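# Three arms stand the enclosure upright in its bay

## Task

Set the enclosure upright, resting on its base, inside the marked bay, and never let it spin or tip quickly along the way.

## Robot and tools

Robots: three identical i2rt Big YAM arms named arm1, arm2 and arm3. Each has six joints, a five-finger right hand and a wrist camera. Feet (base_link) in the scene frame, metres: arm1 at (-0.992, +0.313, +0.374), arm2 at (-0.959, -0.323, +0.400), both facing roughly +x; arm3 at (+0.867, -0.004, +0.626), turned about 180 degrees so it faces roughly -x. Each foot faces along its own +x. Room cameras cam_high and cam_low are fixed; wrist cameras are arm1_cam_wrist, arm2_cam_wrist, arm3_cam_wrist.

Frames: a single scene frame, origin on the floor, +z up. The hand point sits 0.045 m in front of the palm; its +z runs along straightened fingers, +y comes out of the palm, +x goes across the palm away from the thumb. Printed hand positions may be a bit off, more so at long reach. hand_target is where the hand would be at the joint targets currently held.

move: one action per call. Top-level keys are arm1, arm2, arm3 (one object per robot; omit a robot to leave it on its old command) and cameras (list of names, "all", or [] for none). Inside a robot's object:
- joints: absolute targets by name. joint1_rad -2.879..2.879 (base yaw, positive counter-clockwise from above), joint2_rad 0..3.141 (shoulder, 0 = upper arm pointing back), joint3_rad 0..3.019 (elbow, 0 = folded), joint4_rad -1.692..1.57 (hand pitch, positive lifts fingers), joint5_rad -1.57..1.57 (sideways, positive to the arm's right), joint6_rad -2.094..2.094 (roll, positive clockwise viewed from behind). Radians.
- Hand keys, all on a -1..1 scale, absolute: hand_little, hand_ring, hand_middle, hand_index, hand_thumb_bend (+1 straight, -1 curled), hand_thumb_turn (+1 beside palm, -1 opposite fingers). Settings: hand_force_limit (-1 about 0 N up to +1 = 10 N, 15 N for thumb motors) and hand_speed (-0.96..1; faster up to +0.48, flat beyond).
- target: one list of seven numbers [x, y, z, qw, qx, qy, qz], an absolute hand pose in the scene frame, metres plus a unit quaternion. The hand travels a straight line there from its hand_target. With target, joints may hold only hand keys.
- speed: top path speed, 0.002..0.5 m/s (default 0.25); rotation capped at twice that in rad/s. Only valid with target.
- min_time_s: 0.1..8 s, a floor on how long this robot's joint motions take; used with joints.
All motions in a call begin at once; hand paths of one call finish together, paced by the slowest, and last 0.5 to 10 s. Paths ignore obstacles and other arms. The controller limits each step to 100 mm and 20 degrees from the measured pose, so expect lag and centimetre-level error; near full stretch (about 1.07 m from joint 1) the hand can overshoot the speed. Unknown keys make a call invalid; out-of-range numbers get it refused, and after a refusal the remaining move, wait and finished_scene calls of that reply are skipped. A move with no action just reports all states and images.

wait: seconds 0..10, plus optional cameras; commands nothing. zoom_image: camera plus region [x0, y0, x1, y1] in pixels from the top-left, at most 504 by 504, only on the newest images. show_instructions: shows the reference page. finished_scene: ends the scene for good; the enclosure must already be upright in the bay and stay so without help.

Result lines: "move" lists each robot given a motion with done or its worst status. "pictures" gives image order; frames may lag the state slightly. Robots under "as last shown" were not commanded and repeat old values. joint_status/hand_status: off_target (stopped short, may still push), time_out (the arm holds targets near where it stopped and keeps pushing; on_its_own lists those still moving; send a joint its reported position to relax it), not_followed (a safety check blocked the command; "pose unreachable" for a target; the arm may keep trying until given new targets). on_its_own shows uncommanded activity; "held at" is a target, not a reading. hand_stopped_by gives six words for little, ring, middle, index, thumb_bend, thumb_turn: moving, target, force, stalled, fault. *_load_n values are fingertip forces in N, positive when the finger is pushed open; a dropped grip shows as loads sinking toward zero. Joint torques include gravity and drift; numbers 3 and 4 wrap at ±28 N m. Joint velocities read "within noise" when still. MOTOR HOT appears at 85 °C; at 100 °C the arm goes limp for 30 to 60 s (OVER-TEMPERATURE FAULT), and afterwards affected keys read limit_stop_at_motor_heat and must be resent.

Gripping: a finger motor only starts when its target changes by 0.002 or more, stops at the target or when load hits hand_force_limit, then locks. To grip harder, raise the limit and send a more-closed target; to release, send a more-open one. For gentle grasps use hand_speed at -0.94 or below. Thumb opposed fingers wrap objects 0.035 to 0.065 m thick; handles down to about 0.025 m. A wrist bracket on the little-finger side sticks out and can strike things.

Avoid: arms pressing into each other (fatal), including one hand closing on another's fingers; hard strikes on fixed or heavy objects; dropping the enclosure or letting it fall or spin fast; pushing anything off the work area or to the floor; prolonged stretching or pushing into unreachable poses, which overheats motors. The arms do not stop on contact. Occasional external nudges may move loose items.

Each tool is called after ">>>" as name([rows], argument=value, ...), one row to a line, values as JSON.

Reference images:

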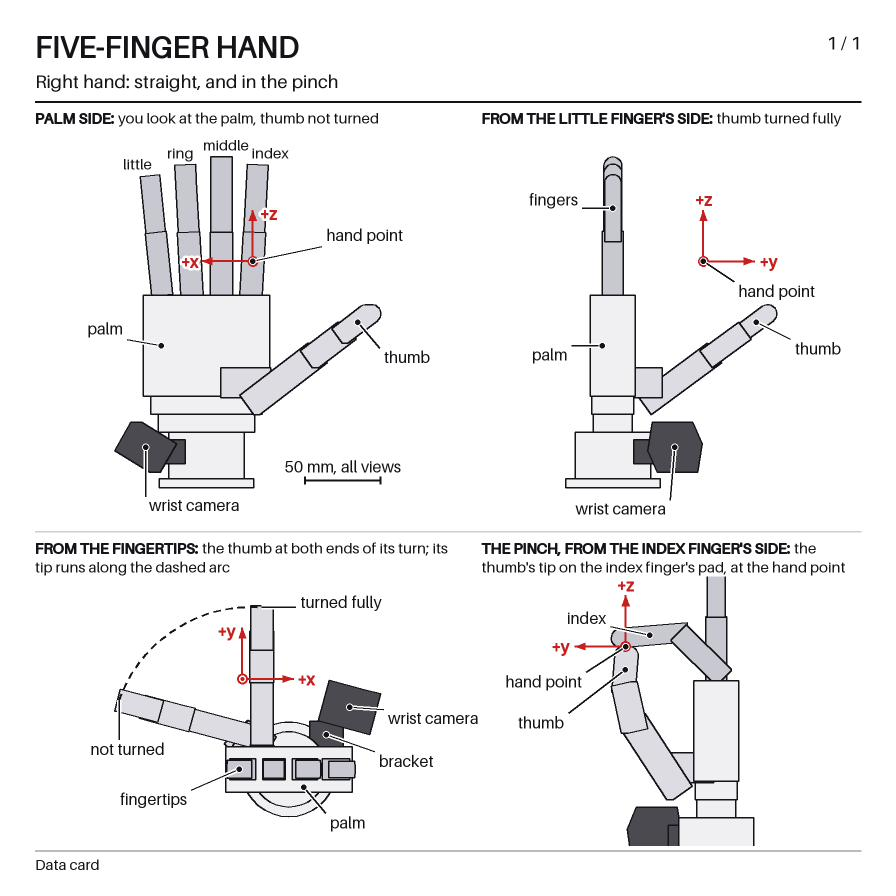

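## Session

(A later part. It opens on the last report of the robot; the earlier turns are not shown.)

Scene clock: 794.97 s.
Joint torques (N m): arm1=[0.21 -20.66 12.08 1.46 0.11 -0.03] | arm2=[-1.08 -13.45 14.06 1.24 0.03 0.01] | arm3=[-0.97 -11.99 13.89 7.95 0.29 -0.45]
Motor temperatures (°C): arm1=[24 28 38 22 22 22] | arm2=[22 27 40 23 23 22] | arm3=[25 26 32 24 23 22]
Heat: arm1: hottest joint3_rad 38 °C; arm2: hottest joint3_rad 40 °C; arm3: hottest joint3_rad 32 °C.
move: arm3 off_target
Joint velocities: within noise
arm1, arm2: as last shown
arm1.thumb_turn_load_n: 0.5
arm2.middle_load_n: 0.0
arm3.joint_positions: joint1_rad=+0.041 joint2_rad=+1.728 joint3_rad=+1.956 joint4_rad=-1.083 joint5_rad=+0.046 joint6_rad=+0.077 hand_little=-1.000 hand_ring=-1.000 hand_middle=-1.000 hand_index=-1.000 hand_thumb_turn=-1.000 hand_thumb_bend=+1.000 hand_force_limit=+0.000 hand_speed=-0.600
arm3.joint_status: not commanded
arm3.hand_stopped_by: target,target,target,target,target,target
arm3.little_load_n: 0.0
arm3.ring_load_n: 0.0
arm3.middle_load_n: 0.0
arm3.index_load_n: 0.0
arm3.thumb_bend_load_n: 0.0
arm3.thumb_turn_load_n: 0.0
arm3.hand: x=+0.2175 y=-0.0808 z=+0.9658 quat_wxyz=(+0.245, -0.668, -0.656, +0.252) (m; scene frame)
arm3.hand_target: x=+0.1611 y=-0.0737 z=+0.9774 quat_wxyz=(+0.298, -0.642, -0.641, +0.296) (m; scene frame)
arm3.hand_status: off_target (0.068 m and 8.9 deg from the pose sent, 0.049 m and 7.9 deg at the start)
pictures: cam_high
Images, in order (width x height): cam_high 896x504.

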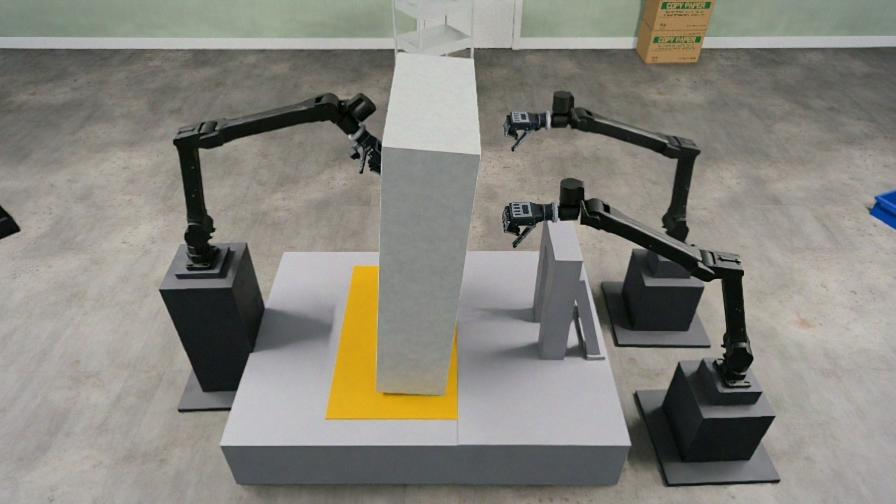

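>>> move(arm3={"target": [0.159, -0.075, 0.975, 0.2988, -0.6409, -0.6409, 0.2988], "speed": 0.01}, cameras=["cam_high"])

>>> zoom_image(camera="cam_high", region=[300, 230, 540, 430])

Scene clock: 800.97 s.
Joint torques (N m): arm1=[0.32 -20.72 12.1 1.47 0.11 -0.04] | arm2=[-1.32 -13.27 14.08 1.03 -0.05 -0.03] | arm3=[-0.62 -10.34 15.24 9.21 0.29 -0.51]
Motor temperatures (°C): arm1=[24 28 38 22 22 22] | arm2=[22 27 40 23 23 22] | arm3=[25 26 33 24 23 22]
Heat: arm1: hottest joint3_rad 38 °C; arm2: hottest joint3_rad 40 °C; arm3: hottest joint3_rad 33 °C.
move: arm3 off_target
Joint velocities: within noise
arm1, arm2: as last shown
arm1.thumb_turn_load_n: 0.0
arm3.joint_positions: joint1_rad=+0.044 joint2_rad=+1.678 joint3_rad=+1.888 joint4_rad=-1.098 joint5_rad=+0.046 joint6_rad=+0.082 hand_little=-1.000 hand_ring=-1.000 hand_middle=-1.000 hand_index=-1.000 hand_thumb_turn=-1.000 hand_thumb_bend=+1.000 hand_force_limit=+0.000 hand_speed=-0.600
arm3.joint_status: not commanded
arm3.hand_stopped_by: target,target,target,target,target,target
arm3.little_load_n: 0.0
arm3.ring_load_n: 0.0
arm3.middle_load_n: 0.0
arm3.index_load_n: 0.0
arm3.thumb_bend_load_n: 0.0
arm3.thumb_turn_load_n: 0.0
arm3.hand: x=+0.2425 y=-0.0809 z=+0.9611 quat_wxyz=(+0.234, -0.672, -0.660, +0.241) (m; scene frame)
arm3.hand_target: x=+0.1740 y=-0.0729 z=+0.9772 quat_wxyz=(+0.298, -0.643, -0.641, +0.295) (m; scene frame)
arm3.hand_status: off_target (0.085 m and 10.8 deg from the pose sent, 0.060 m and 8.9 deg at the start)
pictures: cam_high
Images, in order (width x height): cam_high 896x504.

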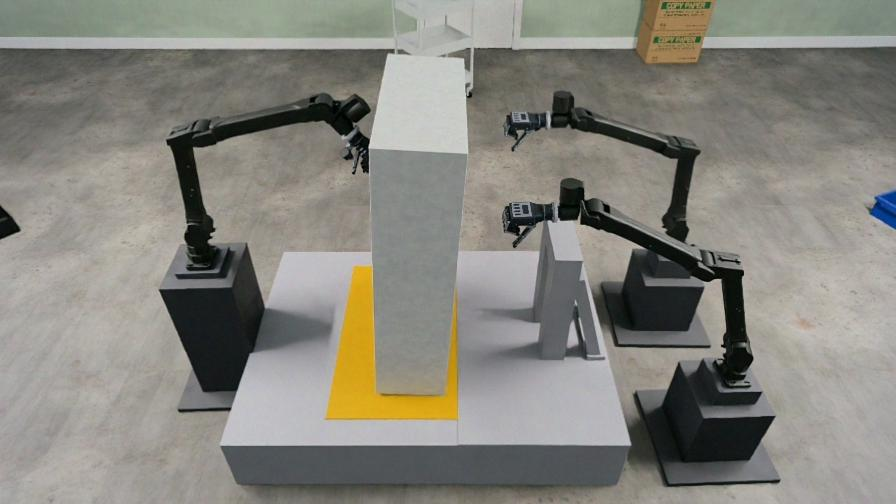

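Scaled by 2.100 from the camera's 896x504 image, which has a finer 1280x720 frame.

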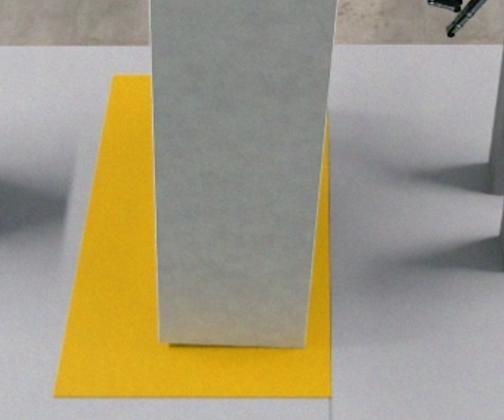

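>>> move(arm3={"target": [0.163, -0.075, 0.975, 0.2988, -0.6409, -0.6409, 0.2988], "speed": 0.008}, cameras=["cam_high"])

>>> zoom_image(camera="cam_high", region=[300, 230, 540, 430])

Scene clock: 807.20 s.
Joint torques (N m): arm1=[0.32 -20.72 12.05 1.47 0.11 -0.03] | arm2=[-1.32 -12.75 13.87 1.11 -0.03 0.06] | arm3=[-0.97 -8.94 15.34 10.73 0.46 -0.5]
Motor temperatures (°C): arm1=[24 28 38 22 22 22] | arm2=[22 27 40 23 23 22] | arm3=[25 26 34 25 23 22]
Heat: arm1: hottest joint3_rad 38 °C; arm2: hottest joint3_rad 40 °C; arm3: hottest joint3_rad 34 °C.
move: arm3 off_target
Joint velocities: within noise
arm1, arm2: as last shown
arm1.index_load_n: 0.5
arm3.joint_positions: joint1_rad=+0.052 joint2_rad=+1.571 joint3_rad=+1.738 joint4_rad=-1.098 joint5_rad=+0.050 joint6_rad=+0.089 hand_little=-1.000 hand_ring=-1.000 hand_middle=-1.000 hand_index=-1.000 hand_thumb_turn=-1.000 hand_thumb_bend=+1.000 hand_force_limit=+0.000 hand_speed=-0.600
arm3.joint_status: not commanded
arm3.hand_stopped_by: target,target,target,target,target,target
arm3.little_load_n: 0.5
arm3.ring_load_n: 0.0
arm3.middle_load_n: 0.5
arm3.index_load_n: 0.0
arm3.thumb_bend_load_n: 0.0
arm3.thumb_turn_load_n: 0.0
arm3.hand: x=+0.2902 y=-0.0815 z=+0.9490 quat_wxyz=(+0.221, -0.677, -0.665, +0.226) (m; scene frame)
arm3.hand_target: x=+0.2117 y=-0.0740 z=+0.9734 quat_wxyz=(+0.298, -0.644, -0.641, +0.293) (m; scene frame)
arm3.hand_status: off_target (0.130 m and 13.2 deg from the pose sent, 0.081 m and 10.8 deg at the start; pose on its path clipped on 50 of 70 steps)
pictures: cam_high
Images, in order (width x height): cam_high 896x504.

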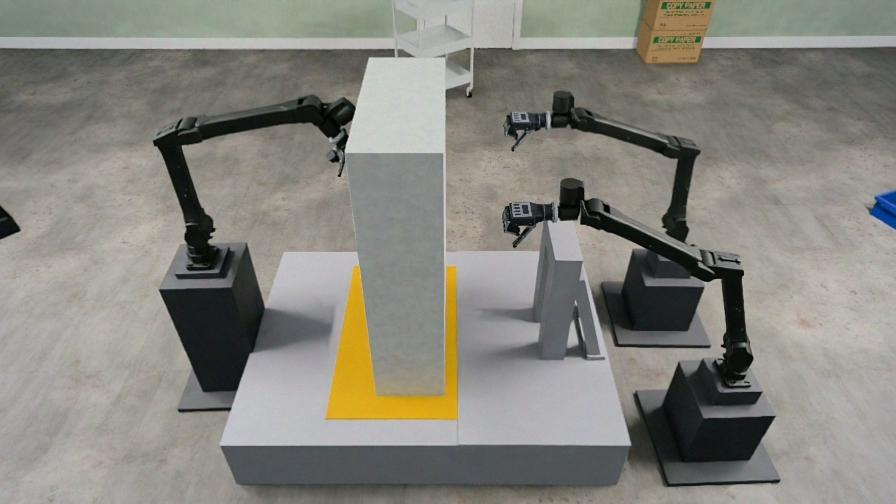

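Scaled by 2.100 from the camera's 896x504 image, which has a finer 1280x720 frame.

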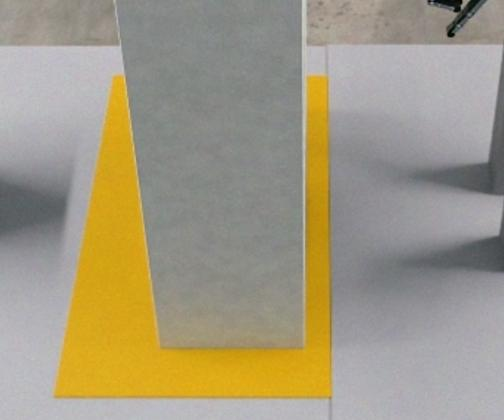

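>>> move(cameras=["cam_low", "cam_high", "arm3_cam_wrist"])

>>> zoom_image(camera="cam_high", region=[350, 360, 470, 430])

Scene clock: 823.93 s.
Joint torques (N m): arm1=[0.26 -20.78 12.08 1.44 0.1 -0.04] | arm2=[-1.38 -13.39 13.98 1.37 0.03 -0.06] | arm3=[-0.91 -8.64 15.16 10.61 0.47 -0.51]
Motor temperatures (°C): arm1=[24 28 38 22 22 22] | arm2=[22 27 40 23 23 22] | arm3=[25 25 34 26 23 22]
Heat: arm1: hottest joint3_rad 38 °C; arm2: hottest joint3_rad 40 °C; arm3: hottest joint3_rad 34 °C.
Joint velocities: within noise
arm1.joint_positions: joint1_rad=-0.224 joint2_rad=+1.908 joint3_rad=+2.351 joint4_rad=-0.486 joint5_rad=-0.176 joint6_rad=+0.005 hand_little=-1.000 hand_ring=-1.000 hand_middle=-1.000 hand_index=-1.000 hand_thumb_turn=-1.000 hand_thumb_bend=+1.000 hand_force_limit=+0.000 hand_speed=-0.600
arm1.joint_status: not commanded
arm1.hand_stopped_by: target,target,target,target,target,target
arm1.little_load_n: 0.0
arm1.ring_load_n: 0.0
arm1.middle_load_n: 0.0
arm1.index_load_n: 0.0
arm1.thumb_bend_load_n: 0.5
arm1.thumb_turn_load_n: 0.0
arm1.hand: x=-0.1885 y=+0.2265 z=+0.9440 quat_wxyz=(-0.494, +0.501, -0.512, +0.492) (m; scene frame)
arm1.hand_target: x=-0.1873 y=+0.2350 z=+0.9624 quat_wxyz=(-0.500, +0.499, -0.500, +0.500) (m; scene frame)
arm1.hand_status: not commanded
arm2.joint_positions: joint1_rad=+0.105 joint2_rad=+1.669 joint3_rad=+2.043 joint4_rad=-0.369 joint5_rad=+0.080 joint6_rad=-0.015 hand_little=-1.000 hand_ring=-1.000 hand_middle=-1.000 hand_index=-1.000 hand_thumb_turn=-1.000 hand_thumb_bend=+1.000 hand_force_limit=+0.000 hand_speed=-0.600
arm2.joint_status: not commanded
arm2.hand_stopped_by: target,target,target,target,target,target
arm2.little_load_n: 0.0
arm2.ring_load_n: 0.5
arm2.middle_load_n: 0.0
arm2.index_load_n: 0.0
arm2.thumb_bend_load_n: 0.0
arm2.thumb_turn_load_n: 0.0
arm2.hand: x=-0.2065 y=-0.2451 z=+0.9765 quat_wxyz=(-0.498, +0.505, -0.496, +0.501) (m; scene frame)
arm2.hand_target: x=-0.1948 y=-0.2502 z=+0.9786 quat_wxyz=(-0.500, +0.500, -0.500, +0.500) (m; scene frame)
arm2.hand_status: not commanded
arm3.joint_positions: joint1_rad=+0.052 joint2_rad=+1.571 joint3_rad=+1.738 joint4_rad=-1.098 joint5_rad=+0.050 joint6_rad=+0.089 hand_little=-1.000 hand_ring=-1.000 hand_middle=-1.000 hand_index=-1.000 hand_thumb_turn=-1.000 hand_thumb_bend=+1.000 hand_force_limit=+0.000 hand_speed=-0.600
arm3.joint_status: not commanded
arm3.hand_stopped_by: target,target,target,target,target,target
arm3.little_load_n: 0.0
arm3.ring_load_n: 0.0
arm3.middle_load_n: 0.5
arm3.index_load_n: 0.0
arm3.thumb_bend_load_n: 0.0
arm3.thumb_turn_load_n: 0.0
arm3.hand: x=+0.2902 y=-0.0815 z=+0.9490 quat_wxyz=(+0.221, -0.677, -0.665, +0.226) (m; scene frame)
arm3.hand_target: x=+0.2117 y=-0.0740 z=+0.9734 quat_wxyz=(+0.298, -0.644, -0.641, +0.293) (m; scene frame)
arm3.hand_status: off_target (0.130 m and 13.2 deg from the pose sent, 0.081 m and 10.8 deg at the start; pose on its path clipped on 50 of 70 steps)
pictures: arm3_cam_wrist, cam_high, cam_low
Images, in order (width x height): arm3_cam_wrist 672x504, cam_high 896x504, cam_low 896x504.

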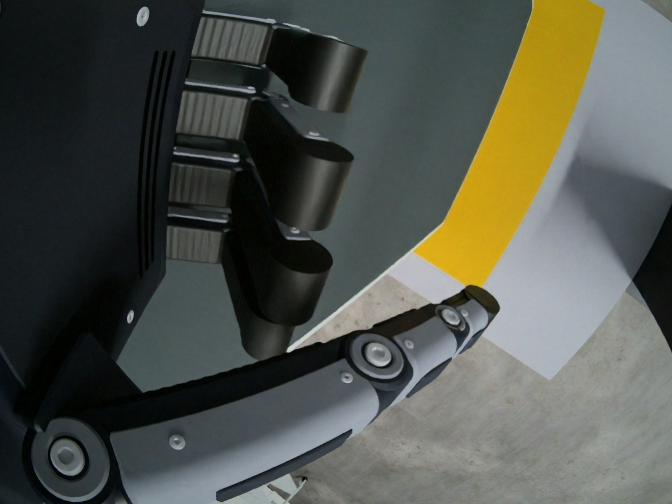

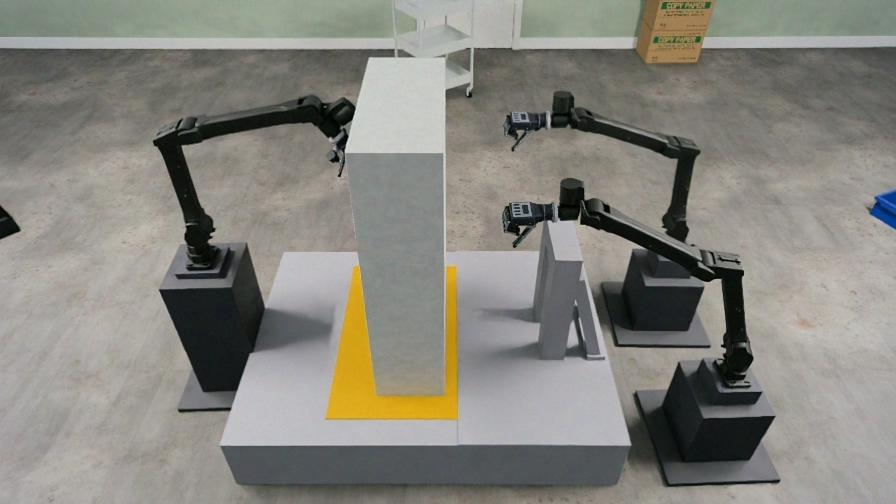

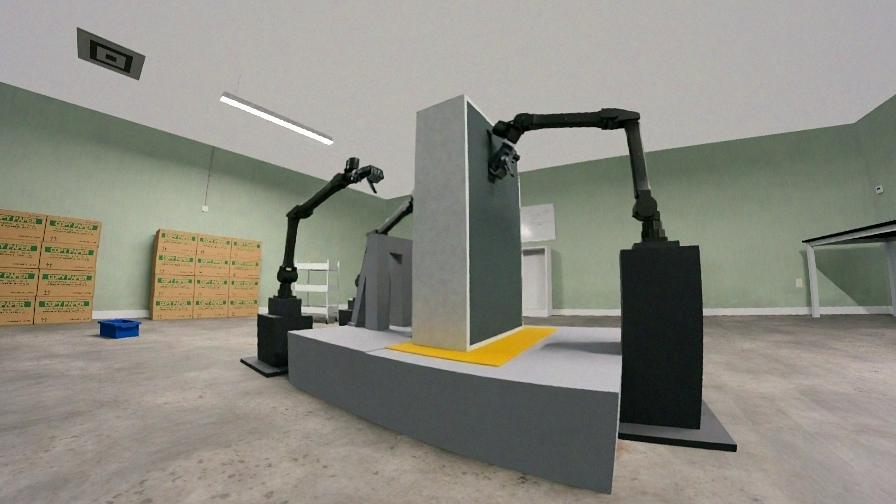

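Scaled by 4.200 from the camera's 896x504 image, which has a finer 1280x720 frame.

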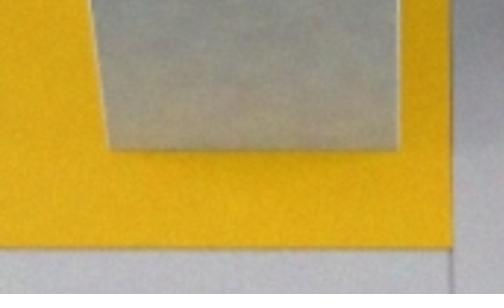

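>>> move(arm3={"target": [0.235, -0.075, 0.972, 0.2988, -0.6409, -0.6409, 0.2988], "speed": 0.015}, cameras=["cam_high"])

>>> zoom_image(camera="cam_high", region=[310, 90, 470, 410])

Scene clock: 837.30 s.
Joint torques (N m): arm1=[0.32 -20.72 12.07 1.46 0.1 -0.03] | arm2=[-1.38 -12.45 13.93 1.06 0.04 0.05] | arm3=[-0.44 -12.16 13.35 7.12 0.32 -0.49]
Motor temperatures (°C): arm1=[24 28 38 22 22 22] | arm2=[22 27 40 23 23 22] | arm3=[25 25 34 26 23 22]
Heat: arm1: hottest joint3_rad 38 °C; arm2: hottest joint3_rad 40 °C; arm3: hottest joint3_rad 34 °C.
move: arm3 off_target
Joint velocities: within noise
arm1, arm2: as last shown
arm1.little_load_n: 0.5
arm1.middle_load_n: 0.5
arm1.index_load_n: 0.5
arm1.thumb_bend_load_n: 0.0
arm2.ring_load_n: 0.0
arm2.index_load_n: 0.5
arm3.joint_positions: joint1_rad=+0.053 joint2_rad=+1.529 joint3_rad=+1.659 joint4_rad=-0.993 joint5_rad=+0.053 joint6_rad=+0.087 hand_little=-1.000 hand_ring=-1.000 hand_middle=-1.000 hand_index=-1.000 hand_thumb_turn=-1.000 hand_thumb_bend=+1.000 hand_force_limit=+0.000 hand_speed=-0.600
arm3.joint_status: not commanded
arm3.hand_stopped_by: target,target,target,target,target,target
arm3.little_load_n: 0.0
arm3.ring_load_n: -0.5
arm3.middle_load_n: 0.0
arm3.index_load_n: -0.5
arm3.thumb_bend_load_n: 0.0
arm3.thumb_turn_load_n: 0.0
arm3.hand: x=+0.2874 y=-0.0816 z=+0.9459 quat_wxyz=(+0.243, -0.669, -0.657, +0.250) (m; scene frame)
arm3.hand_target: x=+0.2422 y=-0.0741 z=+0.9744 quat_wxyz=(+0.299, -0.642, -0.641, +0.296) (m; scene frame)
arm3.hand_status: off_target (0.059 m and 9.3 deg from the pose sent, 0.060 m and 13.2 deg at the start)
pictures: cam_high
Images, in order (width x height): cam_high 896x504.

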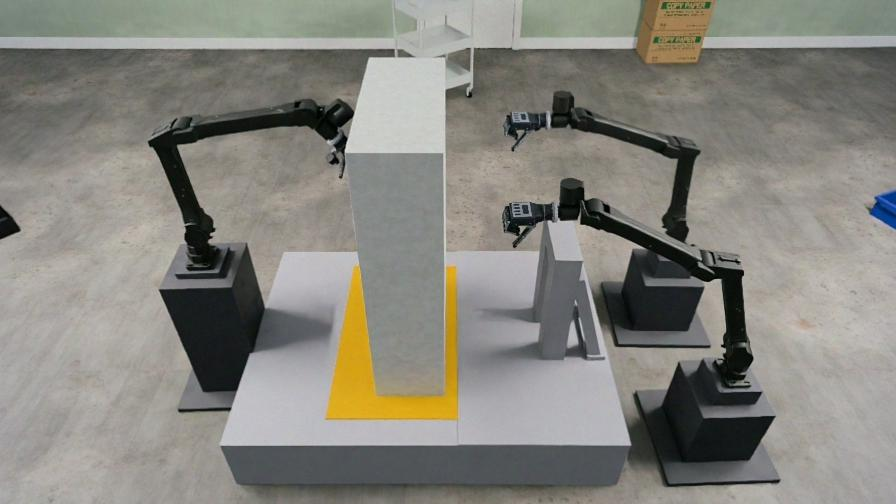

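Scaled by 1.575 from the camera's 896x504 image, which has a finer 1280x720 frame.

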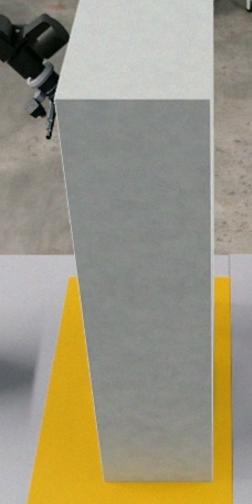

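>>> move(arm3={"target": [0.30, -0.075, 0.975, 0.2988, -0.6409, -0.6409, 0.2988], "speed": 0.03}, cameras=["cam_high"])

Scene clock: 847.07 s.
Joint torques (N m): arm1=[0.26 -20.72 12.07 1.46 0.1 -0.03] | arm2=[-1.2 -13.16 14.04 1.31 0.02 0.01] | arm3=[0.21 -13.51 9.59 2.1 0.11 -0.17]
Motor temperatures (°C): arm1=[24 28 38 21 22 22] | arm2=[22 27 40 23 23 22] | arm3=[25 25 35 25 23 22]
Heat: arm1: hottest joint3_rad 38 °C; arm2: hottest joint3_rad 40 °C; arm3: hottest joint3_rad 35 °C.
move: arm3 off_target
Joint velocities: within noise
arm1, arm2: as last shown
arm1.little_load_n: 0.0
arm1.middle_load_n: 0.0
arm1.index_load_n: 0.0
arm2.middle_load_n: 0.5
arm2.index_load_n: 0.0
arm3.joint_positions: joint1_rad=+0.053 joint2_rad=+1.416 joint3_rad=+1.537 joint4_rad=-0.854 joint5_rad=+0.063 joint6_rad=+0.064 hand_little=-1.000 hand_ring=-1.000 hand_middle=-1.000 hand_index=-1.000 hand_thumb_turn=-1.000 hand_thumb_bend=+1.000 hand_force_limit=+0.000 hand_speed=-0.600
arm3.joint_status: not commanded
arm3.hand_stopped_by: target,target,target,target,target,target
arm3.little_load_n: 0.0
arm3.ring_load_n: 0.0
arm3.middle_load_n: 0.0
arm3.index_load_n: 0.0
arm3.thumb_bend_load_n: 0.0
arm3.thumb_turn_load_n: 0.0
arm3.hand: x=+0.3001 y=-0.0773 z=+0.9644 quat_wxyz=(+0.287, -0.646, -0.645, +0.290) (m; scene frame)
arm3.hand_target: x=+0.3001 y=-0.0750 z=+0.9749 quat_wxyz=(+0.299, -0.641, -0.641, +0.299) (m; scene frame)
arm3.hand_status: off_target (0.011 m and 1.8 deg from the pose sent, 0.032 m and 9.3 deg at the start)
pictures: cam_high
Images, in order (width x height): cam_high 896x504.

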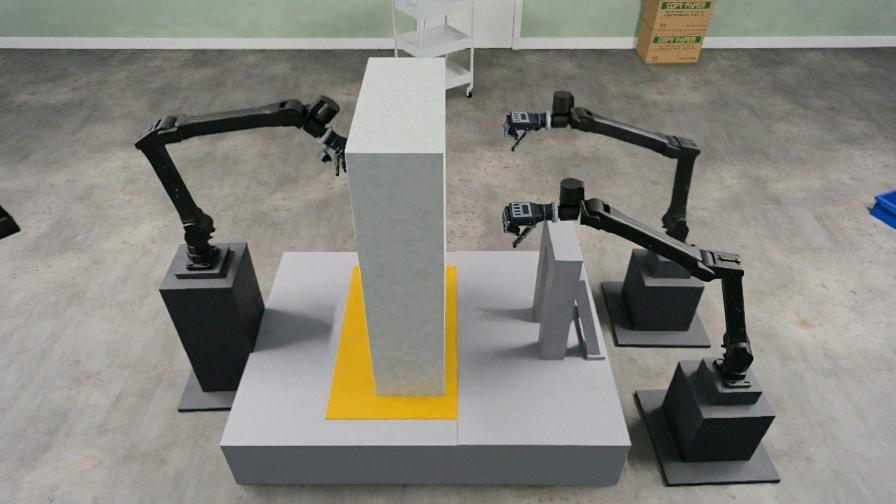

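>>> move(arm3={"target": [0.38, -0.075, 0.985, 0.3536, -0.6124, -0.6124, 0.3536], "speed": 0.08}, cameras=["cam_high", "cam_low"])

>>> zoom_image(camera="cam_high", region=[320, 240, 480, 430])

Scene clock: 853.20 s.
Joint torques (N m): arm1=[0.38 -20.72 12.08 1.46 0.1 -0.04] | arm2=[-1.2 -12.81 13.64 1.29 -0.01 0.01] | arm3=[0.62 -8.06 9.85 2.29 0.11 -0.18]
Motor temperatures (°C): arm1=[24 28 38 21 22 22] | arm2=[22 27 40 23 23 22] | arm3=[25 25 34 25 23 22]
Heat: arm1: hottest joint3_rad 38 °C; arm2: hottest joint3_rad 40 °C; arm3: hottest joint3_rad 34 °C.
move: arm3 done
Joint velocities: within noise
arm1, arm2: as last shown
arm1.thumb_turn_load_n: -0.5
arm2.middle_load_n: 0.0
arm2.thumb_turn_load_n: -0.5
arm3.joint_positions: joint1_rad=+0.067 joint2_rad=+1.102 joint3_rad=+1.218 joint4_rad=-0.667 joint5_rad=+0.094 joint6_rad=+0.064 hand_little=-1.000 hand_ring=-1.000 hand_middle=-1.000 hand_index=-1.000 hand_thumb_turn=-1.000 hand_thumb_bend=+1.000 hand_force_limit=+0.000 hand_speed=-0.600
arm3.joint_status: not commanded
arm3.hand_stopped_by: target,target,target,target,target,target
arm3.little_load_n: 0.0
arm3.ring_load_n: 0.0
arm3.middle_load_n: 0.0
arm3.index_load_n: 0.0
arm3.thumb_bend_load_n: 0.0
arm3.thumb_turn_load_n: 0.0
arm3.hand: x=+0.3807 y=-0.0710 z=+0.9788 quat_wxyz=(+0.347, -0.621, -0.612, +0.346) (m; scene frame)
arm3.hand_target: x=+0.3801 y=-0.0749 z=+0.9850 quat_wxyz=(+0.353, -0.612, -0.612, +0.353) (m; scene frame)
arm3.hand_status: done (0.007 m and 1.5 deg from the pose sent, 0.082 m and 11.8 deg at the start)
pictures: cam_high, cam_low
Images, in order (width x height): cam_high 896x504, cam_low 896x504.

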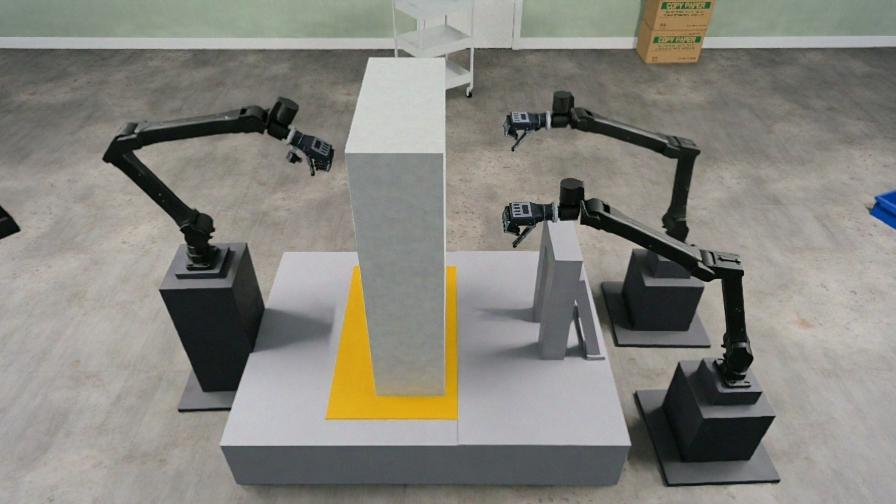

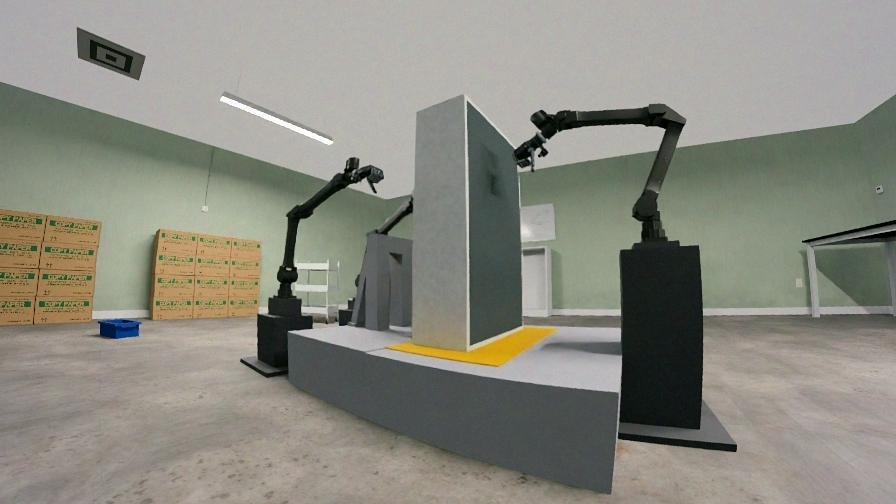

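Scaled by 2.653 from the camera's 896x504 image, which has a finer 1280x720 frame.

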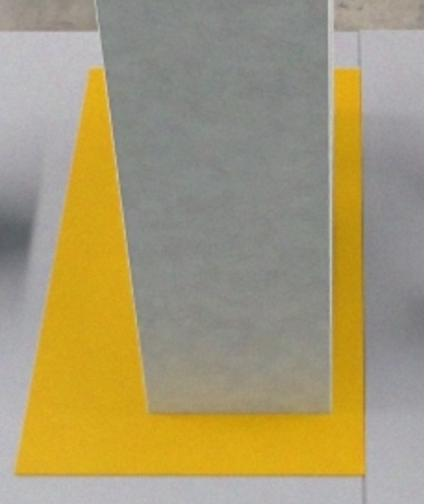

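>>> finished_scene()

The scene is finished: the task was done.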